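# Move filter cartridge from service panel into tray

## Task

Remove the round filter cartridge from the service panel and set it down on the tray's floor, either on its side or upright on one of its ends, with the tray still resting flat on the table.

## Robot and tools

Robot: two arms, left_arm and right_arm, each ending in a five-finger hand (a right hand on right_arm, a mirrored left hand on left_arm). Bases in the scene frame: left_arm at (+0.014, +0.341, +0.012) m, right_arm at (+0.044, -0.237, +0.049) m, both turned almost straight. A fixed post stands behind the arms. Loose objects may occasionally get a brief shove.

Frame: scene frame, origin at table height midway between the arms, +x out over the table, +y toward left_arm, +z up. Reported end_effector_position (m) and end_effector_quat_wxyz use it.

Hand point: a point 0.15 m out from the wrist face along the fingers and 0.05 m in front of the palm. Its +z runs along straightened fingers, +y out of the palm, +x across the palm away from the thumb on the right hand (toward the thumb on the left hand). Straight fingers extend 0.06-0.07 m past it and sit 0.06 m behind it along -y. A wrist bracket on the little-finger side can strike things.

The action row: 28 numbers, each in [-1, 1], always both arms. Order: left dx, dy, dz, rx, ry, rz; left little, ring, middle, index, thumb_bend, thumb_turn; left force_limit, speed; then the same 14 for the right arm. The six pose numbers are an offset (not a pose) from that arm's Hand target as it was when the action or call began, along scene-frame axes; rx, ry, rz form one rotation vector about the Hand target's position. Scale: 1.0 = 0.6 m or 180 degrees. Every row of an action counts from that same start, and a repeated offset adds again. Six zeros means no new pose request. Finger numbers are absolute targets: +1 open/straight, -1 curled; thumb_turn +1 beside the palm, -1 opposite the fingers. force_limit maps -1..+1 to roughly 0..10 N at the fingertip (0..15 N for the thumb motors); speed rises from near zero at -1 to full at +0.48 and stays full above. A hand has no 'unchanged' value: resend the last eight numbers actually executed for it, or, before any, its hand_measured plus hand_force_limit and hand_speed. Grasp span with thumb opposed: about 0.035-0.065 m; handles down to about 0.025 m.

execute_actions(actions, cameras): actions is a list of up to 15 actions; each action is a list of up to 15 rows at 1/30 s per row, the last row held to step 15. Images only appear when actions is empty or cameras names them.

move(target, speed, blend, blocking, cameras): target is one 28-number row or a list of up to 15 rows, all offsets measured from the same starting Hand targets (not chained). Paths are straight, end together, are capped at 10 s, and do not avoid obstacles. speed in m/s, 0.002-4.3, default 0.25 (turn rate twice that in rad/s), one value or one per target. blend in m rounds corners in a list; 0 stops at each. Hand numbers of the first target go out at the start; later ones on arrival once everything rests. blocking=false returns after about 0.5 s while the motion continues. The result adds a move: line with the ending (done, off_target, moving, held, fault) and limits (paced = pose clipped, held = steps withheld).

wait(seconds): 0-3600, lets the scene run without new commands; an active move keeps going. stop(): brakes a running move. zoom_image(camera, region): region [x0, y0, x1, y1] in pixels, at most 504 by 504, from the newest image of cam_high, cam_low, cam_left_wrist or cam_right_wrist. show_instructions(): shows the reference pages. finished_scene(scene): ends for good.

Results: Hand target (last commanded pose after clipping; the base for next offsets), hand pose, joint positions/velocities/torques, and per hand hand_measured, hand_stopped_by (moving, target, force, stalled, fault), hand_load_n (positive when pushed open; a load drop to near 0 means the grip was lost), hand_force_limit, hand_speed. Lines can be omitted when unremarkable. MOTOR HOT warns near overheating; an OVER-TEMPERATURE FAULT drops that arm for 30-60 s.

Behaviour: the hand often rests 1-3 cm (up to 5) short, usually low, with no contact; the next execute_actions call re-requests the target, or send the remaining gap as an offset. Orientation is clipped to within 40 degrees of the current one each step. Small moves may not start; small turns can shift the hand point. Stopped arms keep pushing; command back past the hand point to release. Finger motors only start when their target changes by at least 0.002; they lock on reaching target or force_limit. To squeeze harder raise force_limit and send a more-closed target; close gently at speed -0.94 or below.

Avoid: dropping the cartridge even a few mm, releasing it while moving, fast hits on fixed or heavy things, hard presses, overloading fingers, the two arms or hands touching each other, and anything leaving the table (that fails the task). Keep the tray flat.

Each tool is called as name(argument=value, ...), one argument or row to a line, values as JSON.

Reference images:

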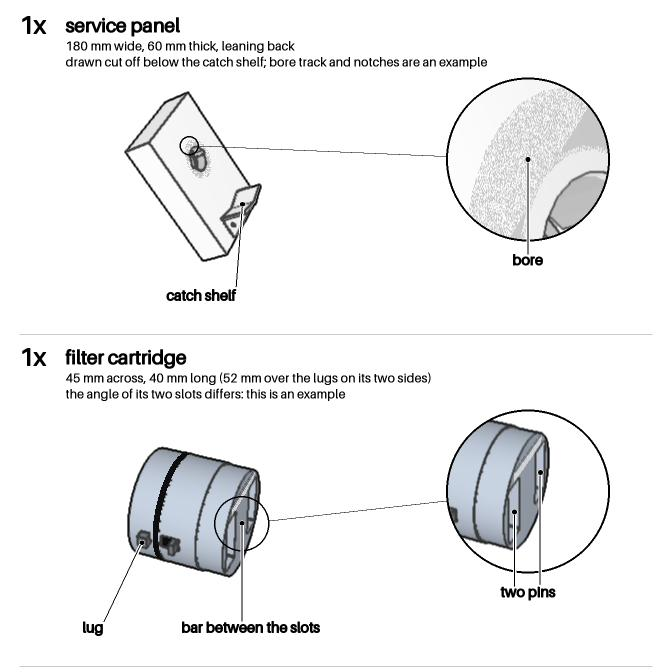

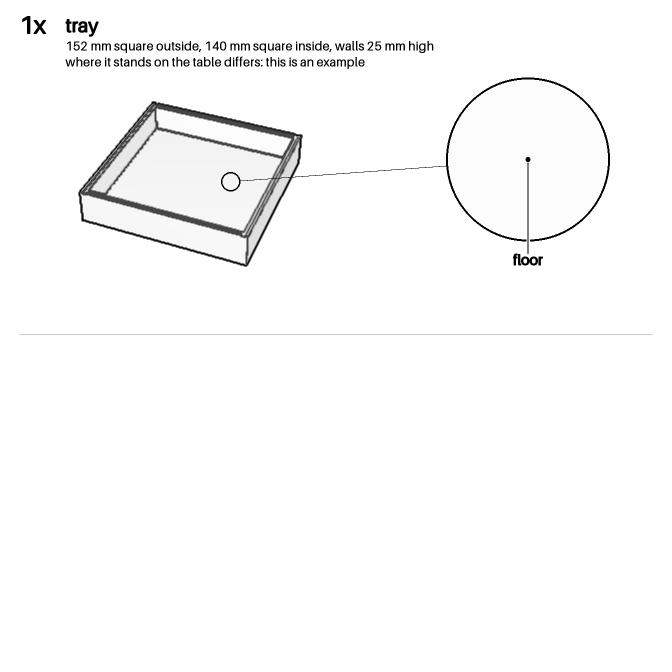

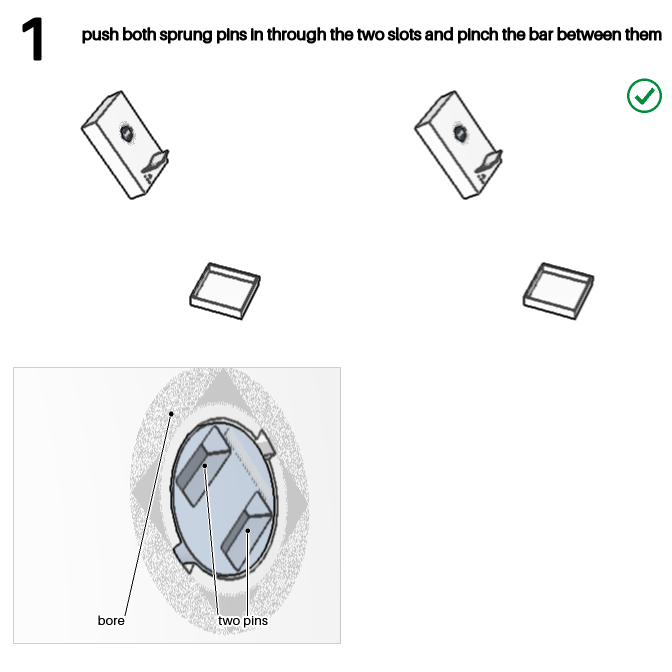

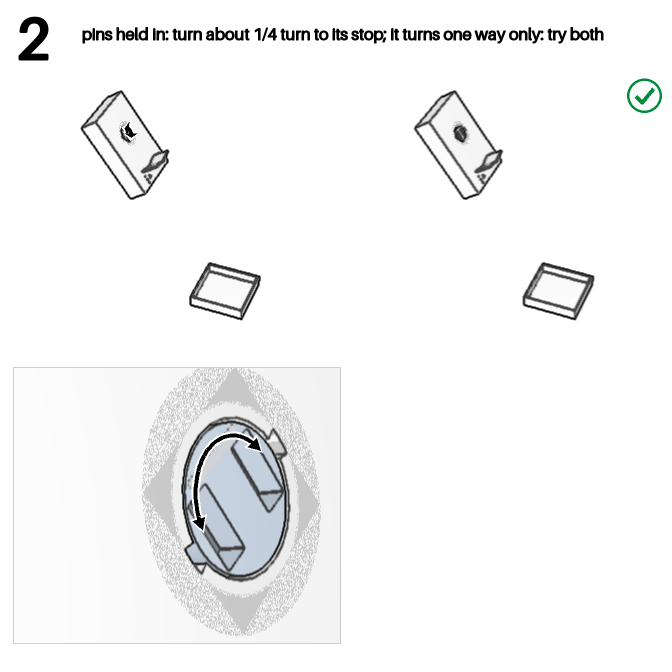

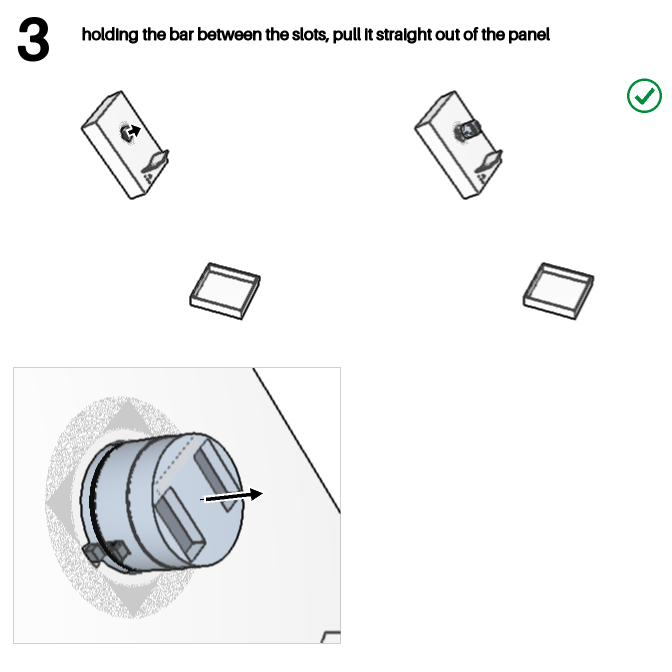

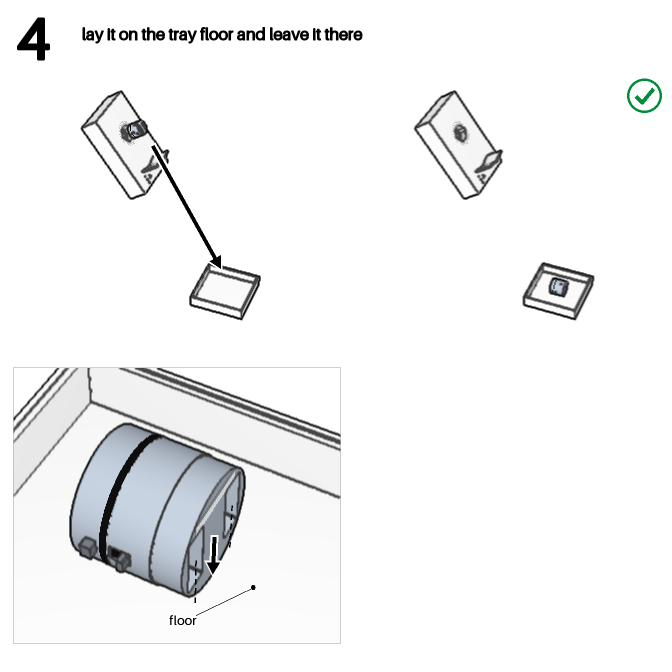

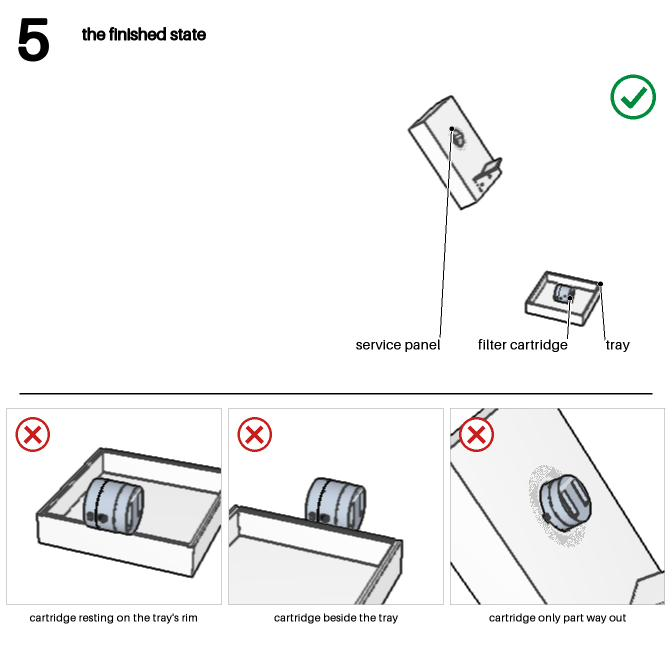

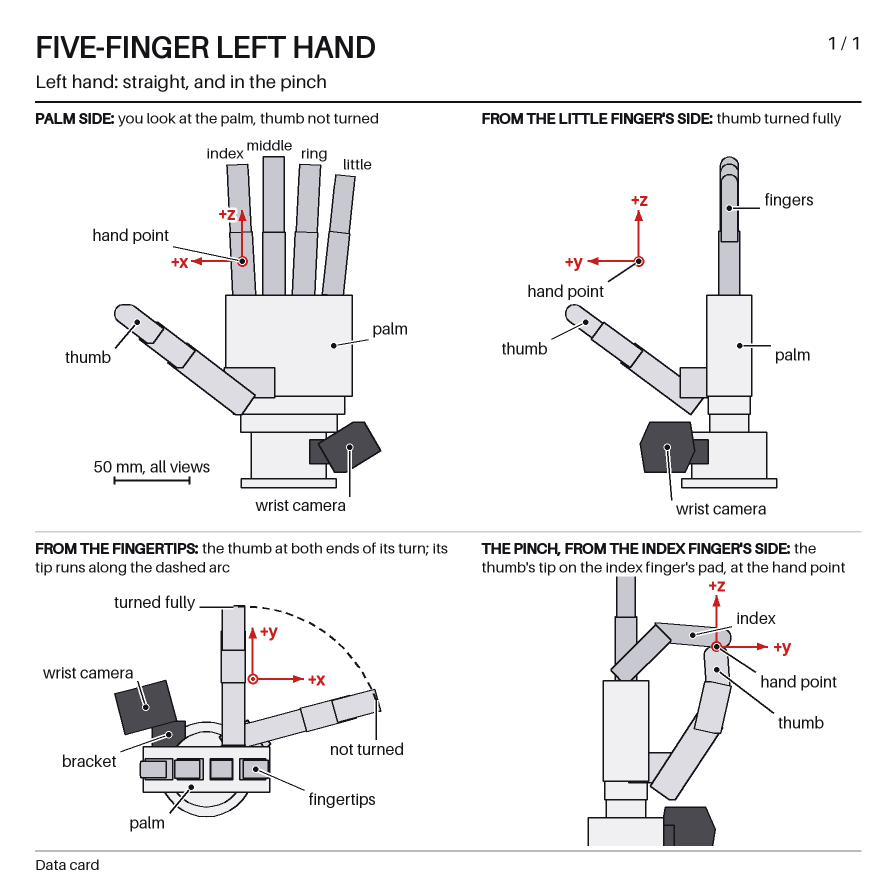

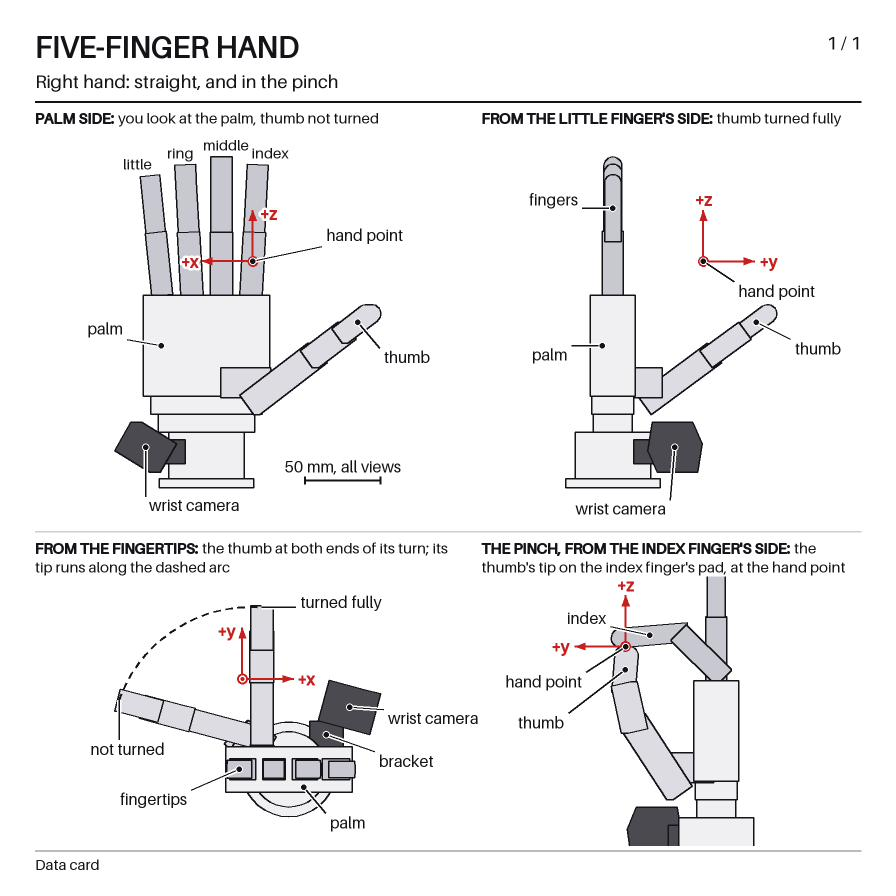

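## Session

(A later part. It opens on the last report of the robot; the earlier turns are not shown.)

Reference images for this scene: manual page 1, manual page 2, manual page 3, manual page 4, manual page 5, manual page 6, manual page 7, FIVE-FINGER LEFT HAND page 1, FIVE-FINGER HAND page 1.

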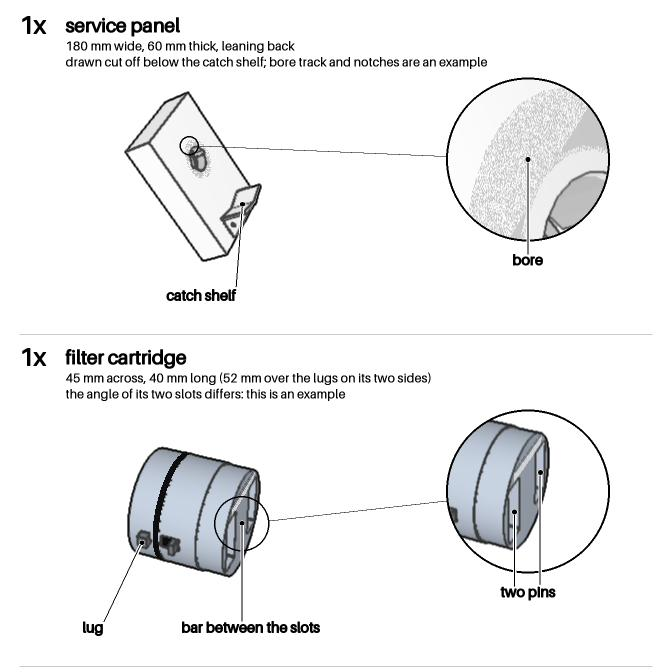

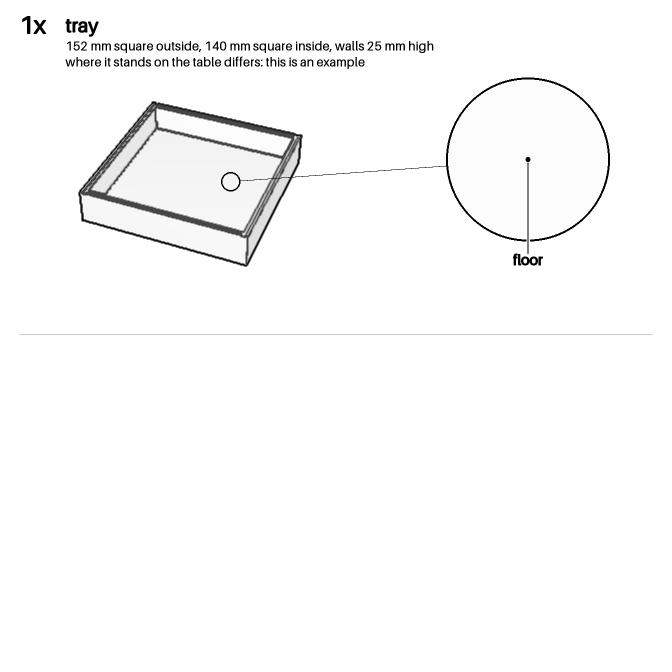

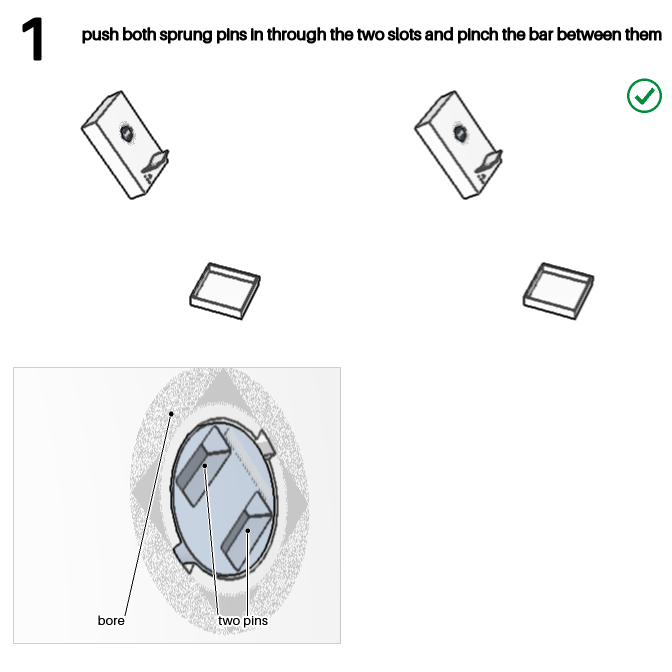

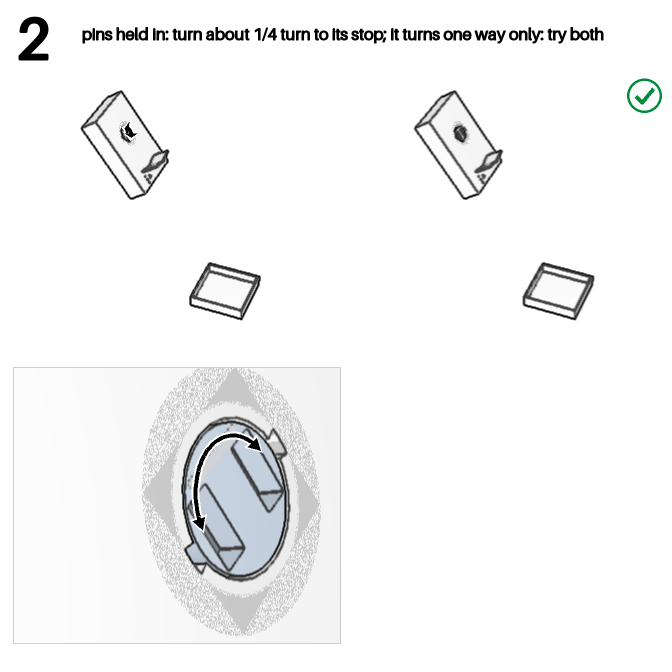

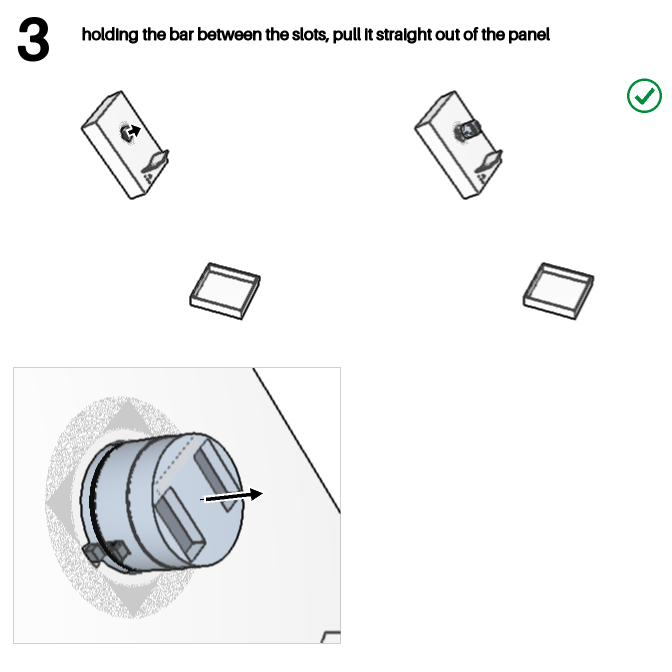

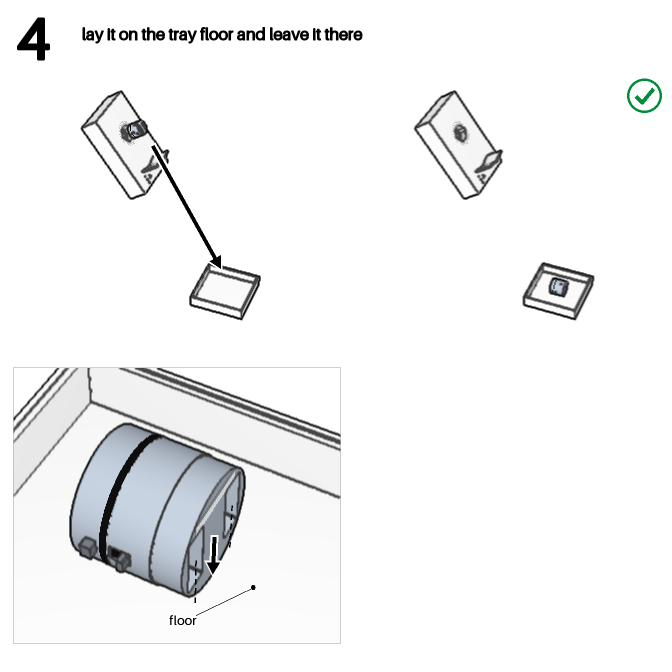

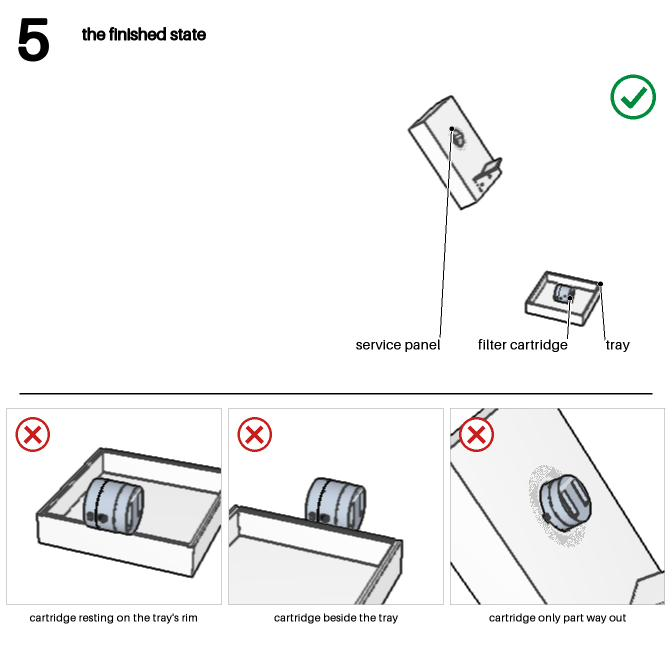

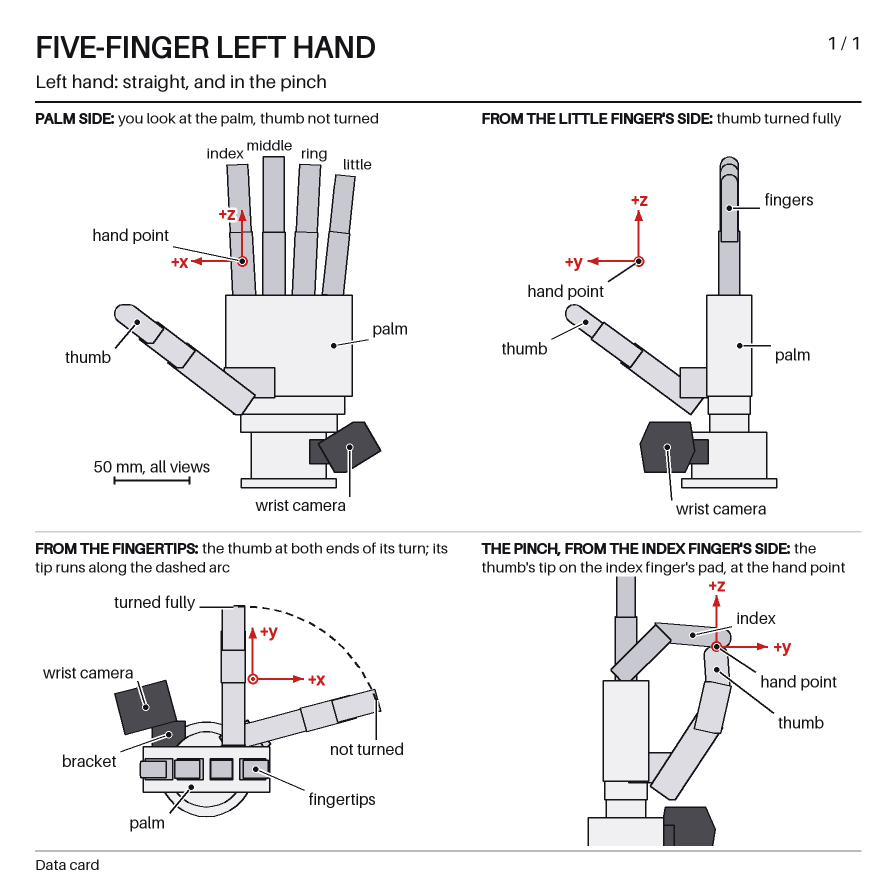

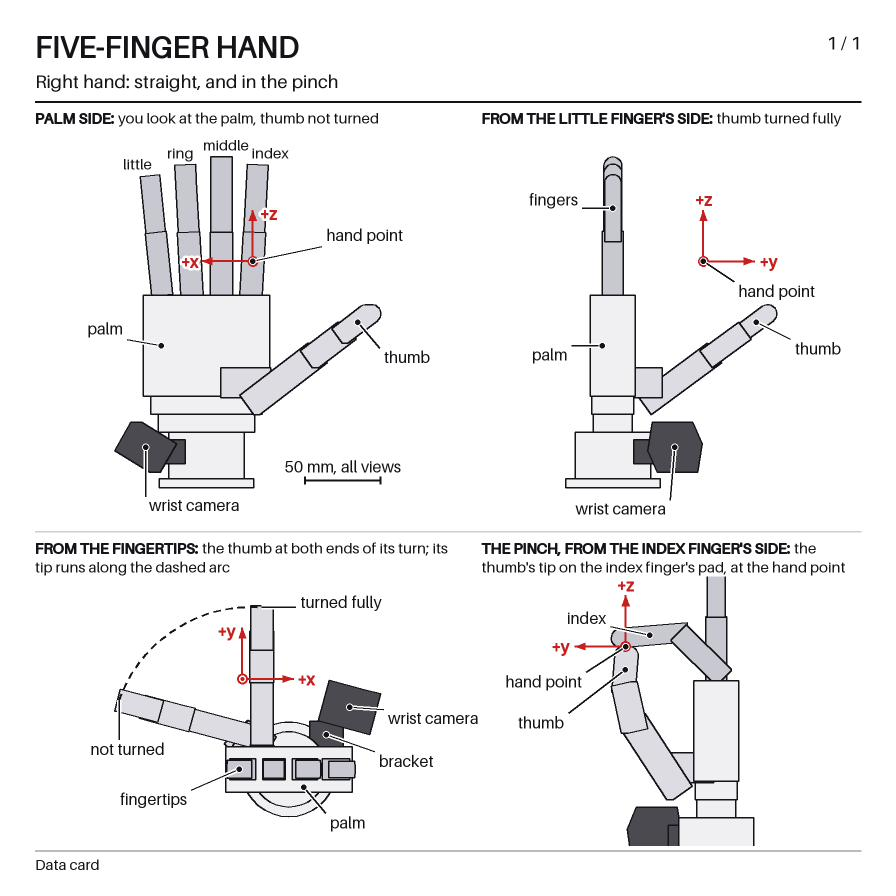

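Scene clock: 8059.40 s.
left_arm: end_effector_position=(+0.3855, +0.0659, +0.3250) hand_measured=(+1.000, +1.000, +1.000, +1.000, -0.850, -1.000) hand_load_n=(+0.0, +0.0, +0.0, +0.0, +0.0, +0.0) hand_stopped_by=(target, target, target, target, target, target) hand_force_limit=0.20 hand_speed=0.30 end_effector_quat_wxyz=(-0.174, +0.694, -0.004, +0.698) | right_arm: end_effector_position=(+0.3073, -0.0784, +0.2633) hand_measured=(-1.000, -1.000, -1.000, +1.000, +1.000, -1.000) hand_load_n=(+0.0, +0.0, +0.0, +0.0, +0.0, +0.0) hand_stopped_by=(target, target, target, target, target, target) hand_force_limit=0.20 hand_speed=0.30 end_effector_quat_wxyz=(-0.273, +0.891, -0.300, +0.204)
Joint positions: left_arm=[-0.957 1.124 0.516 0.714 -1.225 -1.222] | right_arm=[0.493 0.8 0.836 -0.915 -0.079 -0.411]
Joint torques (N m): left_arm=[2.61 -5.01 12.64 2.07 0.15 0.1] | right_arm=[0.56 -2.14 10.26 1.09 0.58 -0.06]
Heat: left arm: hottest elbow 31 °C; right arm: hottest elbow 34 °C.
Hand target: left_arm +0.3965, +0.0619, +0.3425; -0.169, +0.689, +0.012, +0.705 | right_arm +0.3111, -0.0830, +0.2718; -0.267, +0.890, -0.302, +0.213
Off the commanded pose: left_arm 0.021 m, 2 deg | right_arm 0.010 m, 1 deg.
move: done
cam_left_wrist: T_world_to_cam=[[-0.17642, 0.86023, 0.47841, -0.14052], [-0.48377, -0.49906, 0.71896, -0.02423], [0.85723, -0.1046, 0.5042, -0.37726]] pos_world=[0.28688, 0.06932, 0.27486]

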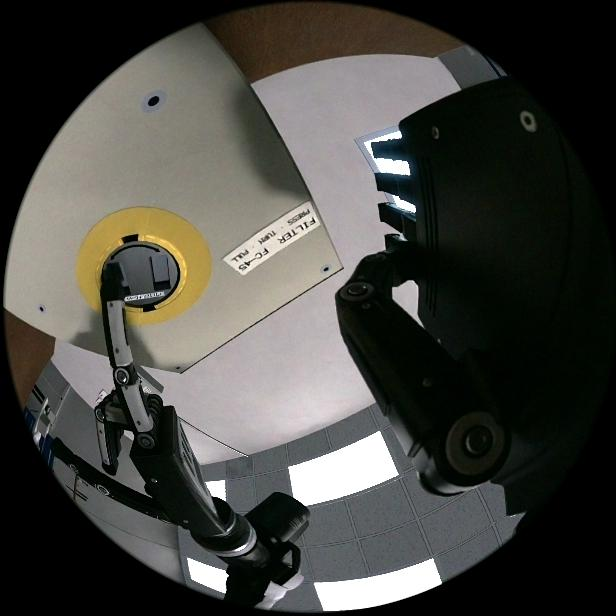

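zoom_image(
  camera="cam_left_wrist",
  region=[96, 252, 146, 302],
)

Scaled by 10.080 from the camera's image (finer frame: 880x880).

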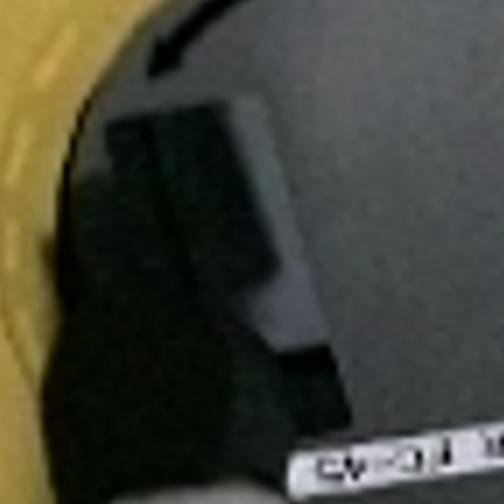

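move(
  target=[
    [0,0,0,0,0,0,1,1,1,1,-0.85,-1,0.2,0.3,-0.01,0.015,0.035,0,0,0,-1,-1,-1,1,1,-1,0.2,0.3],
    [0,0,0,0,0,0,1,1,1,1,-0.85,-1,0.2,0.3,0.0065,0.0083,-0.0128,0,0,0,-1,-1,-1,1,1,-1,0.2,0.3],
  ],
  speed=0.07,
  cameras=["cam_left_wrist"],
)

zoom_image(
  camera="cam_left_wrist",
  region=[92, 242, 162, 312],
)

Scene clock: 8149.03 s.
left_arm: end_effector_position=(+0.3855, +0.0659, +0.3250) hand_measured=(+1.000, +1.000, +1.000, +1.000, -0.850, -1.000) hand_load_n=(+0.0, +0.0, +0.0, +0.0, +0.0, +0.0) hand_stopped_by=(target, target, target, target, target, target) hand_force_limit=0.20 hand_speed=0.30 end_effector_quat_wxyz=(-0.174, +0.694, -0.004, +0.698) | right_arm: end_effector_position=(+0.3101, -0.0776, +0.2689) hand_measured=(-1.000, -1.000, -1.000, +1.000, +1.000, -1.000) hand_load_n=(+0.0, +0.0, +0.0, +0.0, +0.0, +0.0) hand_stopped_by=(target, target, target, target, target, target) hand_force_limit=0.20 hand_speed=0.30 end_effector_quat_wxyz=(-0.269, +0.889, -0.304, +0.211)
Joint positions: left_arm=[-0.957 1.124 0.516 0.714 -1.225 -1.222] | right_arm=[0.505 0.806 0.853 -0.922 -0.052 -0.399]
Joint torques (N m): left_arm=[2.43 -5.01 12.66 2.09 0.13 0.1] | right_arm=[0.56 -1.61 8.1 2.61 -0.15 -0.08]
Heat: left arm: hottest elbow 31 °C; right arm: hottest elbow 33 °C.
Hand target: left_arm +0.3965, +0.0619, +0.3425; -0.169, +0.689, +0.012, +0.705 | right_arm +0.3151, -0.0781, +0.2641; -0.267, +0.890, -0.302, +0.213
Off the commanded pose: left_arm 0.021 m, 2 deg | right_arm 0.007 m, 0 deg.
move: done
cam_left_wrist: T_world_to_cam=[[-0.17642, 0.86023, 0.47841, -0.14052], [-0.48377, -0.49906, 0.71896, -0.02423], [0.85723, -0.1046, 0.5042, -0.37726]] pos_world=[0.28688, 0.06932, 0.27486]

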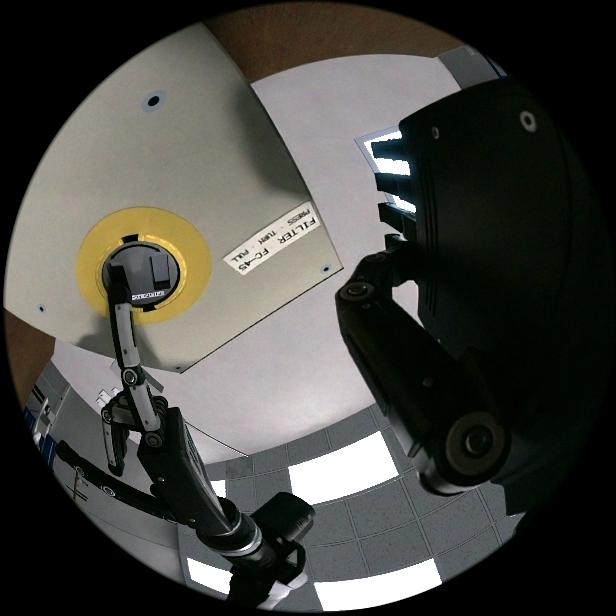

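Scaled by 7.200 from the camera's image (finer frame: 880x880).

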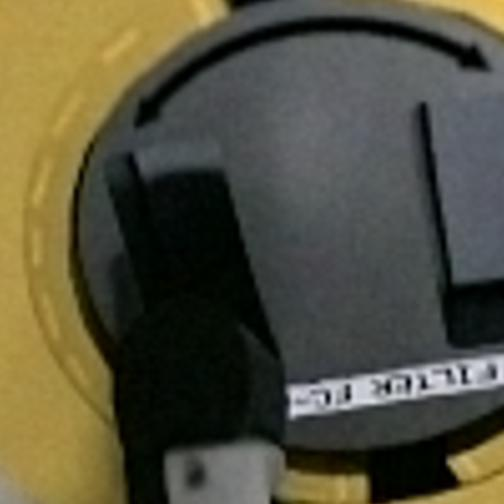

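move(
  target=[0,0,0,0,0,0,1,1,1,1,-0.85,-1,0.2,0.3,0.0109,0,-0.0077,0,0,0,-1,-1,-1,1,1,-1,0.2,0.3],
  speed=0.05,
  cameras=["cam_left_wrist"],
)

zoom_image(
  camera="cam_left_wrist",
  region=[92, 242, 162, 312],
)

Scene clock: 8159.90 s.
left_arm: end_effector_position=(+0.3855, +0.0659, +0.3250) hand_measured=(+1.000, +1.000, +1.000, +1.000, -0.850, -1.000) hand_load_n=(+0.0, -0.5, +0.0, +0.0, +0.0, +0.0) hand_stopped_by=(target, target, target, target, target, target) hand_force_limit=0.20 hand_speed=0.30 end_effector_quat_wxyz=(-0.174, +0.694, -0.004, +0.698) | right_arm: end_effector_position=(+0.3132, -0.0762, +0.2686) hand_measured=(-1.000, -1.000, -1.000, +1.000, +1.000, -1.000) hand_load_n=(+0.0, +0.5, +0.0, -0.5, +0.0, +0.0) hand_stopped_by=(target, target, target, target, target, target) hand_force_limit=0.20 hand_speed=0.30 end_effector_quat_wxyz=(-0.274, +0.889, -0.301, +0.211)
Joint positions: left_arm=[-0.957 1.124 0.516 0.714 -1.225 -1.222] | right_arm=[0.498 0.811 0.852 -0.909 -0.066 -0.407]
Joint torques (N m): left_arm=[2.61 -4.89 12.62 2.04 0.13 0.11] | right_arm=[0.15 -0.62 7.84 2.92 0.08 -0.09]
Heat: left arm: hottest elbow 31 °C; right arm: hottest elbow 33 °C.
Hand target: left_arm +0.3965, +0.0619, +0.3425; -0.169, +0.689, +0.012, +0.705 | right_arm +0.3216, -0.0781, +0.2595; -0.267, +0.890, -0.302, +0.213
Off the commanded pose: left_arm 0.021 m, 2 deg | right_arm 0.013 m, 1 deg.
move: off_target (right_arm)
cam_left_wrist: T_world_to_cam=[[-0.17642, 0.86023, 0.47841, -0.14052], [-0.48377, -0.49906, 0.71896, -0.02423], [0.85723, -0.1046, 0.5042, -0.37726]] pos_world=[0.28688, 0.06932, 0.27486]

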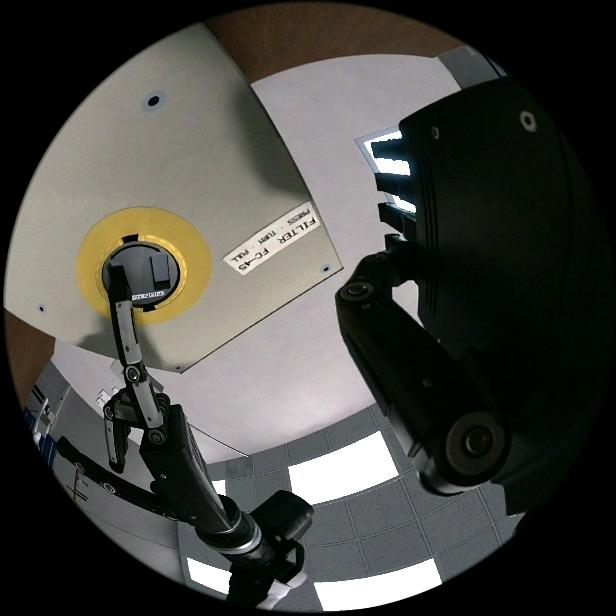

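Scaled by 7.200 from the camera's image (finer frame: 880x880).

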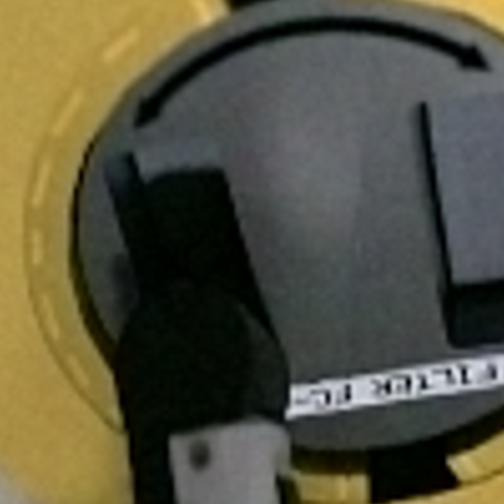

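move(
  target=[
    [0,0,0,0,0,0,1,1,1,1,-0.85,-1,0.2,0.3,0.0164,0,-0.0115,0,0,-0.005,-1,-1,-1,1,1,-1,0.2,0.3],
    [0,0,0,0,0,0,1,1,1,1,-0.85,-1,0.2,0.3,0.0216,-0.0098,-0.0041,0,0,-0.005,-1,-1,-1,1,1,-1,0.2,0.3],
    [0,0,0,0,0,0,1,1,1,1,-0.85,-1,0.2,0.3,0.0112,0.0098,-0.0189,0,0,-0.005,-1,-1,-1,1,1,-1,0.2,0.3],
    [0,0,0,0,0,0,1,1,1,1,-0.85,-1,0.2,0.3,0.0164,0,-0.0115,0,0,-0.005,-1,-1,-1,1,1,-1,0.2,0.3],
  ],
  speed=0.06,
  cameras=["cam_left_wrist"],
)

zoom_image(
  camera="cam_left_wrist",
  region=[92, 242, 162, 312],
)

Scene clock: 8169.47 s.
left_arm: end_effector_position=(+0.3855, +0.0659, +0.3250) hand_measured=(+1.000, +1.000, +1.000, +1.000, -0.850, -1.000) hand_load_n=(+0.0, -0.5, +0.0, +0.0, +0.0, +0.0) hand_stopped_by=(target, target, target, target, target, target) hand_force_limit=0.20 hand_speed=0.30 end_effector_quat_wxyz=(-0.174, +0.694, -0.004, +0.698) | right_arm: end_effector_position=(+0.3160, -0.0765, +0.2653) hand_measured=(-1.000, -1.000, -1.000, +1.000, +1.000, -1.000) hand_load_n=(+0.0, +0.0, +0.0, -4.0, +0.0, +0.0) hand_stopped_by=(target, target, target, target, target, target) hand_force_limit=0.20 hand_speed=0.30 end_effector_quat_wxyz=(-0.274, +0.890, -0.297, +0.209)
Joint positions: left_arm=[-0.957 1.124 0.516 0.714 -1.225 -1.222] | right_arm=[0.489 0.82 0.848 -0.899 -0.076 -0.421]
Joint torques (N m): left_arm=[2.61 -5.01 12.64 2.07 0.13 0.1] | right_arm=[-0.03 0.56 7.69 3.78 0.5 0.05]
Heat: left arm: hottest elbow 31 °C; right arm: hottest elbow 33 °C.
Hand target: left_arm +0.3965, +0.0619, +0.3425; -0.169, +0.689, +0.012, +0.705 | right_arm +0.3314, -0.0780, +0.2526; -0.265, +0.888, -0.309, +0.215
Off the commanded pose: left_arm 0.021 m, 2 deg | right_arm 0.020 m, 2 deg.
move: off_target (right_arm)
cam_left_wrist: T_world_to_cam=[[-0.17642, 0.86023, 0.47841, -0.14052], [-0.48377, -0.49906, 0.71896, -0.02423], [0.85723, -0.1046, 0.5042, -0.37726]] pos_world=[0.28688, 0.06932, 0.27486]

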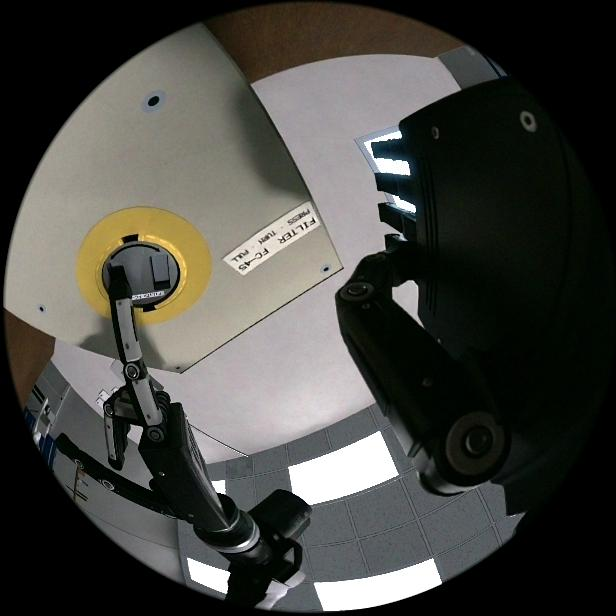

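Scaled by 7.200 from the camera's image (finer frame: 880x880).

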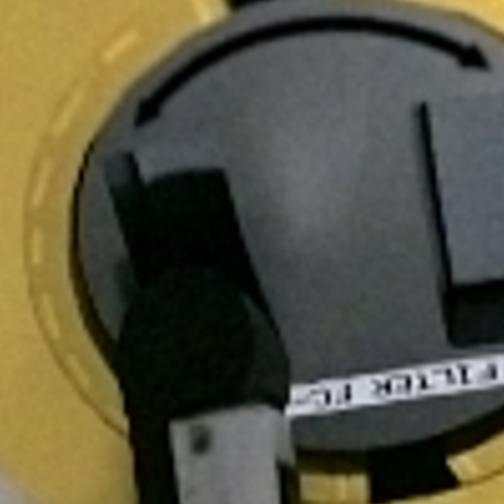

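move(
  target=[
    [0,0,0,0,0,0,1,1,1,1,-0.85,-1,0.2,0.3,0.0273,0,-0.0191,0,0,-0.01,-1,-1,-1,1,1,-1,0.2,0.3],
    [0,0,0,0,0,0,1,1,1,1,-0.85,-1,0.2,0.3,0.0338,-0.0123,-0.0099,0,0,-0.01,-1,-1,-1,1,1,-1,0.2,0.3],
    [0,0,0,0,0,0,1,1,1,1,-0.85,-1,0.2,0.3,0.0208,0.0123,-0.0283,0,0,-0.01,-1,-1,-1,1,1,-1,0.2,0.3],
    [0,0,0,0,0,0,1,1,1,1,-0.85,-1,0.2,0.3,0.0338,-0.0123,-0.0099,0,0,-0.01,-1,-1,-1,1,1,-1,0.2,0.3],
    [0,0,0,0,0,0,1,1,1,1,-0.85,-1,0.2,0.3,0.0273,0,-0.0191,0,0,-0.01,-1,-1,-1,1,1,-1,0.2,0.3],
  ],
  speed=0.07,
  cameras=["cam_left_wrist"],
)

zoom_image(
  camera="cam_left_wrist",
  region=[92, 242, 162, 312],
)

Scene clock: 8178.83 s.
left_arm: end_effector_position=(+0.3855, +0.0659, +0.3250) hand_measured=(+1.000, +1.000, +1.000, +1.000, -0.850, -1.000) hand_load_n=(+0.0, +0.0, +0.0, -0.5, +0.0, +0.0) hand_stopped_by=(target, target, target, target, target, target) hand_force_limit=0.20 hand_speed=0.30 end_effector_quat_wxyz=(-0.174, +0.694, -0.004, +0.698) | right_arm: end_effector_position=(+0.3183, -0.0776, +0.2635) hand_measured=(-1.000, -1.000, -1.000, +1.000, +1.000, -1.000) hand_load_n=(+0.0, +0.0, +0.0, -7.0, +0.0, +0.0) hand_stopped_by=(target, target, target, target, target, target) hand_force_limit=0.20 hand_speed=0.30 end_effector_quat_wxyz=(-0.280, +0.889, -0.299, +0.204)
Joint positions: left_arm=[-0.957 1.124 0.516 0.714 -1.225 -1.222] | right_arm=[0.468 0.823 0.843 -0.89 -0.103 -0.427]
Joint torques (N m): left_arm=[2.43 -5.01 12.66 2.06 0.12 0.09] | right_arm=[-0.15 3.08 7.25 5.45 1.75 0.2]
Heat: left arm: hottest elbow 31 °C; right arm: hottest elbow 33 °C.
Hand target: left_arm +0.3965, +0.0619, +0.3425; -0.169, +0.689, +0.012, +0.705 | right_arm +0.3479, -0.0781, +0.2413; -0.262, +0.883, -0.323, +0.219
Off the commanded pose: left_arm 0.021 m, 2 deg | right_arm 0.037 m, 4 deg.
move: off_target (right_arm)
cam_left_wrist: T_world_to_cam=[[-0.17642, 0.86023, 0.47841, -0.14052], [-0.48377, -0.49906, 0.71896, -0.02423], [0.85723, -0.1046, 0.5042, -0.37726]] pos_world=[0.28688, 0.06932, 0.27486]

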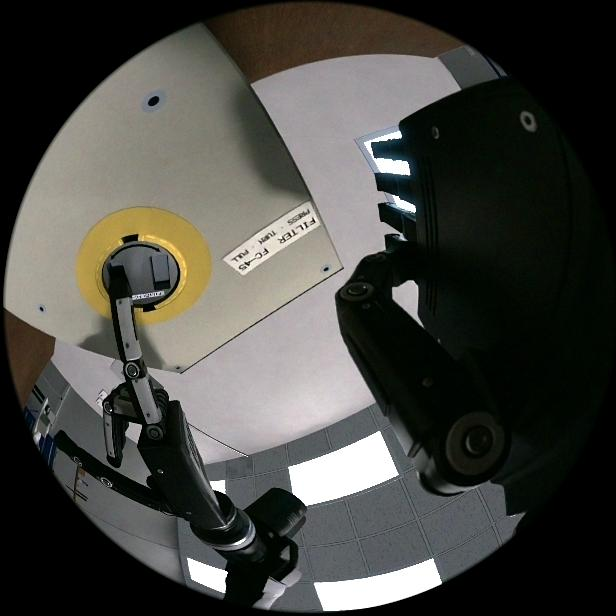

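Scaled by 7.200 from the camera's image (finer frame: 880x880).

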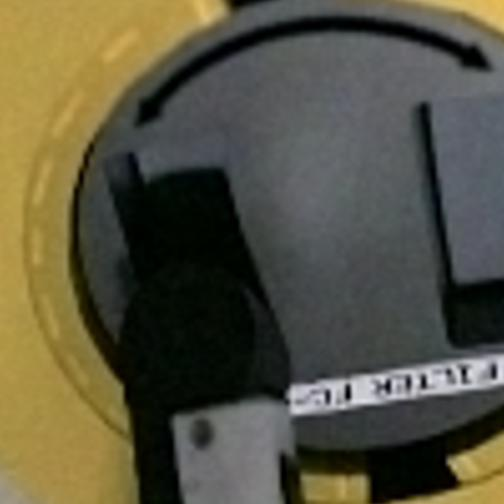

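move(
  target=[
    [0,0,0,0,0,0,1,1,1,1,-0.85,-1,0.2,0.3,-0.0478,0,0.0335,0,0,0,-1,-1,-1,1,1,-1,0.2,0.3],
    [0,0,0,0,0,0,1,1,1,1,-0.85,-1,0.2,0.3,-0.1132,0.0552,0.0728,-0.0684,-0.1035,-0.0794,-1,-1,-1,1,1,-1,0.2,0.3],
    [0,0,0,0,0,0,1,1,1,1,-0.85,-1,0.2,0.3,-0.0947,0.0417,0.0295,-0.0684,-0.1035,-0.0794,-1,-1,-1,1,1,-1,0.2,0.3],
  ],
  speed=0.1,
  cameras=["cam_left_wrist"],
)

zoom_image(
  camera="cam_left_wrist",
  region=[92, 242, 162, 312],
)

Scene clock: 8246.50 s.
left_arm: end_effector_position=(+0.3855, +0.0659, +0.3250) hand_measured=(+1.000, +1.000, +1.000, +1.000, -0.850, -1.000) hand_load_n=(+0.0, +0.0, +0.0, +0.0, +0.0, +0.0) hand_stopped_by=(target, target, target, target, target, target) hand_force_limit=0.20 hand_speed=0.30 end_effector_quat_wxyz=(-0.174, +0.694, -0.004, +0.698) | right_arm: end_effector_position=(+0.2884, -0.0533, +0.2595) hand_measured=(-1.000, -1.000, -1.000, +1.000, +1.000, -1.000) hand_load_n=(+0.0, +0.0, +0.0, +0.0, +0.0, +0.0) hand_stopped_by=(target, target, target, target, target, target) hand_force_limit=0.20 hand_speed=0.30 end_effector_quat_wxyz=(-0.184, +0.812, -0.359, +0.421)
Joint positions: left_arm=[-0.957 1.124 0.516 0.714 -1.225 -1.222] | right_arm=[1.037 0.818 0.772 -0.896 0.775 0.022]
Joint torques (N m): left_arm=[2.67 -4.95 12.64 2.06 0.13 0.1] | right_arm=[0.79 -2.32 8.12 2.3 0.3 -0.11]
Heat: left arm: hottest elbow 31 °C; right arm: hottest elbow 32 °C.
Hand target: left_arm +0.3965, +0.0619, +0.3425; -0.169, +0.689, +0.012, +0.705 | right_arm +0.2909, -0.0530, +0.2589; -0.185, +0.812, -0.358, +0.422
Off the commanded pose: left_arm 0.021 m, 2 deg | right_arm 0.003 m, 0 deg.
move: done
cam_left_wrist: T_world_to_cam=[[-0.17642, 0.86023, 0.47841, -0.14052], [-0.48377, -0.49906, 0.71896, -0.02423], [0.85723, -0.1046, 0.5042, -0.37726]] pos_world=[0.28688, 0.06932, 0.27486]

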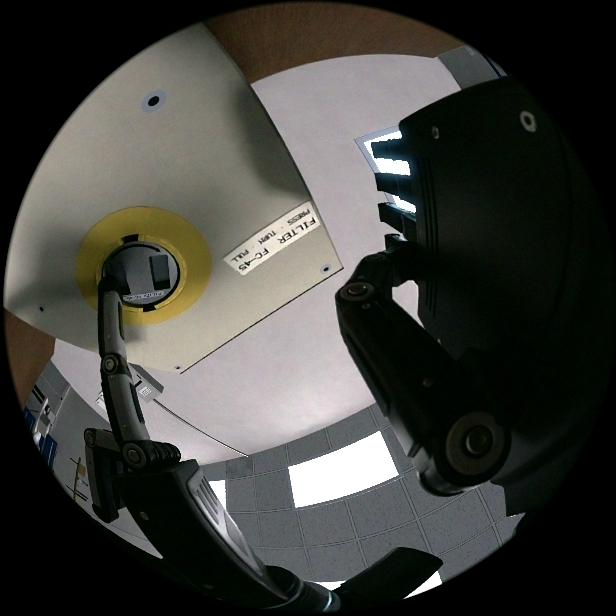

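Scaled by 7.200 from the camera's image (finer frame: 880x880).

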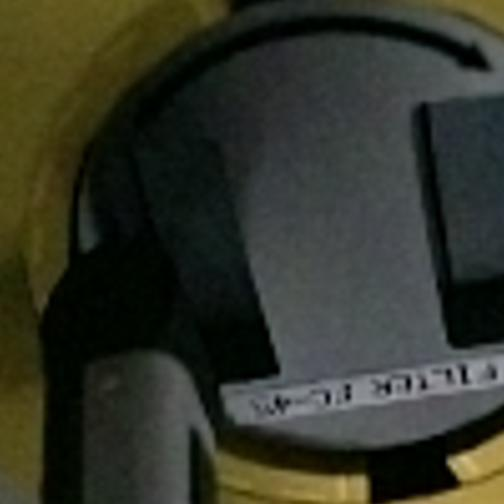

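move(
  target=[0,0,0,0,0,0,1,1,1,1,-0.85,-1,0.2,0.3,0.0208,0,-0.0142,0,0,0,-1,-1,-1,1,1,-1,0.2,0.3],
  speed=0.05,
  cameras=["cam_left_wrist"],
)

zoom_image(
  camera="cam_left_wrist",
  region=[92, 242, 162, 312],
)

Scene clock: 8250.47 s.
left_arm: end_effector_position=(+0.3855, +0.0659, +0.3250) hand_measured=(+1.000, +1.000, +1.000, +1.000, -0.850, -1.000) hand_load_n=(+0.0, +0.0, +0.0, +0.0, +0.0, +0.0) hand_stopped_by=(target, target, target, target, target, target) hand_force_limit=0.20 hand_speed=0.30 end_effector_quat_wxyz=(-0.174, +0.694, -0.004, +0.698) | right_arm: end_effector_position=(+0.2961, -0.0525, +0.2585) hand_measured=(-1.000, -1.000, -1.000, +1.000, +1.000, -1.000) hand_load_n=(+0.0, +0.0, +0.0, -4.0, +0.0, +0.0) hand_stopped_by=(target, target, target, target, target, target) hand_force_limit=0.20 hand_speed=0.30 end_effector_quat_wxyz=(-0.189, +0.815, -0.352, +0.420)
Joint positions: left_arm=[-0.957 1.124 0.516 0.714 -1.225 -1.222] | right_arm=[1.008 0.817 0.764 -0.849 0.747 -0.029]
Joint torques (N m): left_arm=[2.37 -4.84 12.63 2.07 0.14 0.1] | right_arm=[-0.44 -1.14 7.39 3.18 0.34 -0.05]
Heat: left arm: hottest elbow 31 °C; right arm: hottest elbow 32 °C.
Hand target: left_arm +0.3965, +0.0619, +0.3425; -0.169, +0.689, +0.012, +0.705 | right_arm +0.3035, -0.0531, +0.2504; -0.185, +0.812, -0.358, +0.422
Off the commanded pose: left_arm 0.021 m, 2 deg | right_arm 0.011 m, 1 deg.
move: off_target (right_arm)
cam_left_wrist: T_world_to_cam=[[-0.17642, 0.86023, 0.47841, -0.14052], [-0.48377, -0.49906, 0.71896, -0.02423], [0.85723, -0.1046, 0.5042, -0.37726]] pos_world=[0.28688, 0.06932, 0.27486]

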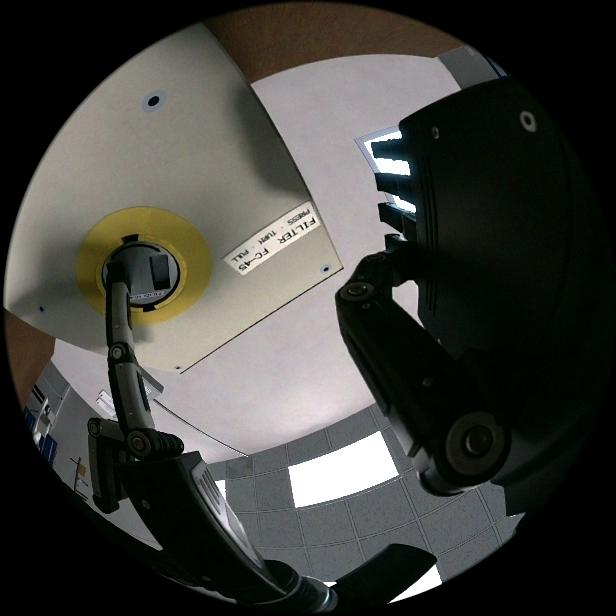

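Scaled by 7.200 from the camera's image (finer frame: 880x880).

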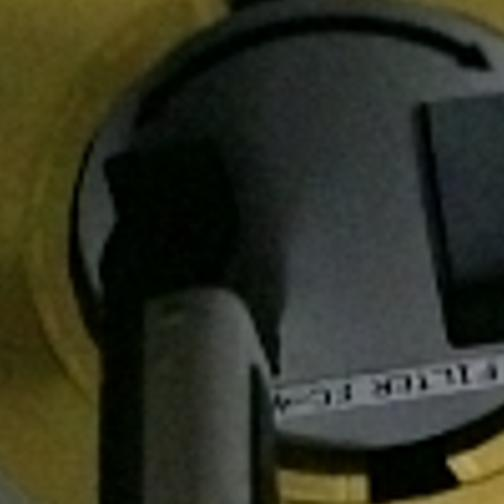

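zoom_image(
  camera="cam_left_wrist",
  region=[100, 255, 136, 291],
)

Scaled by 14.000 from the camera's image (finer frame: 880x880).

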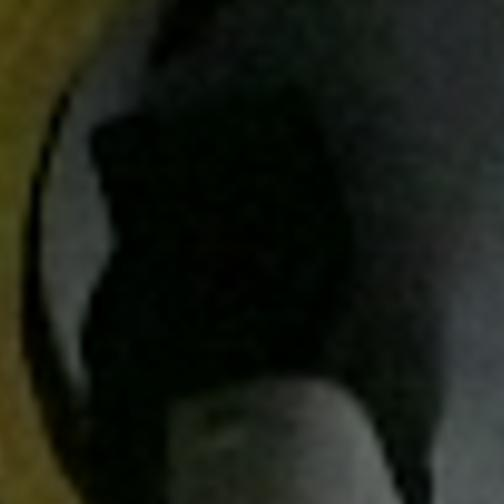

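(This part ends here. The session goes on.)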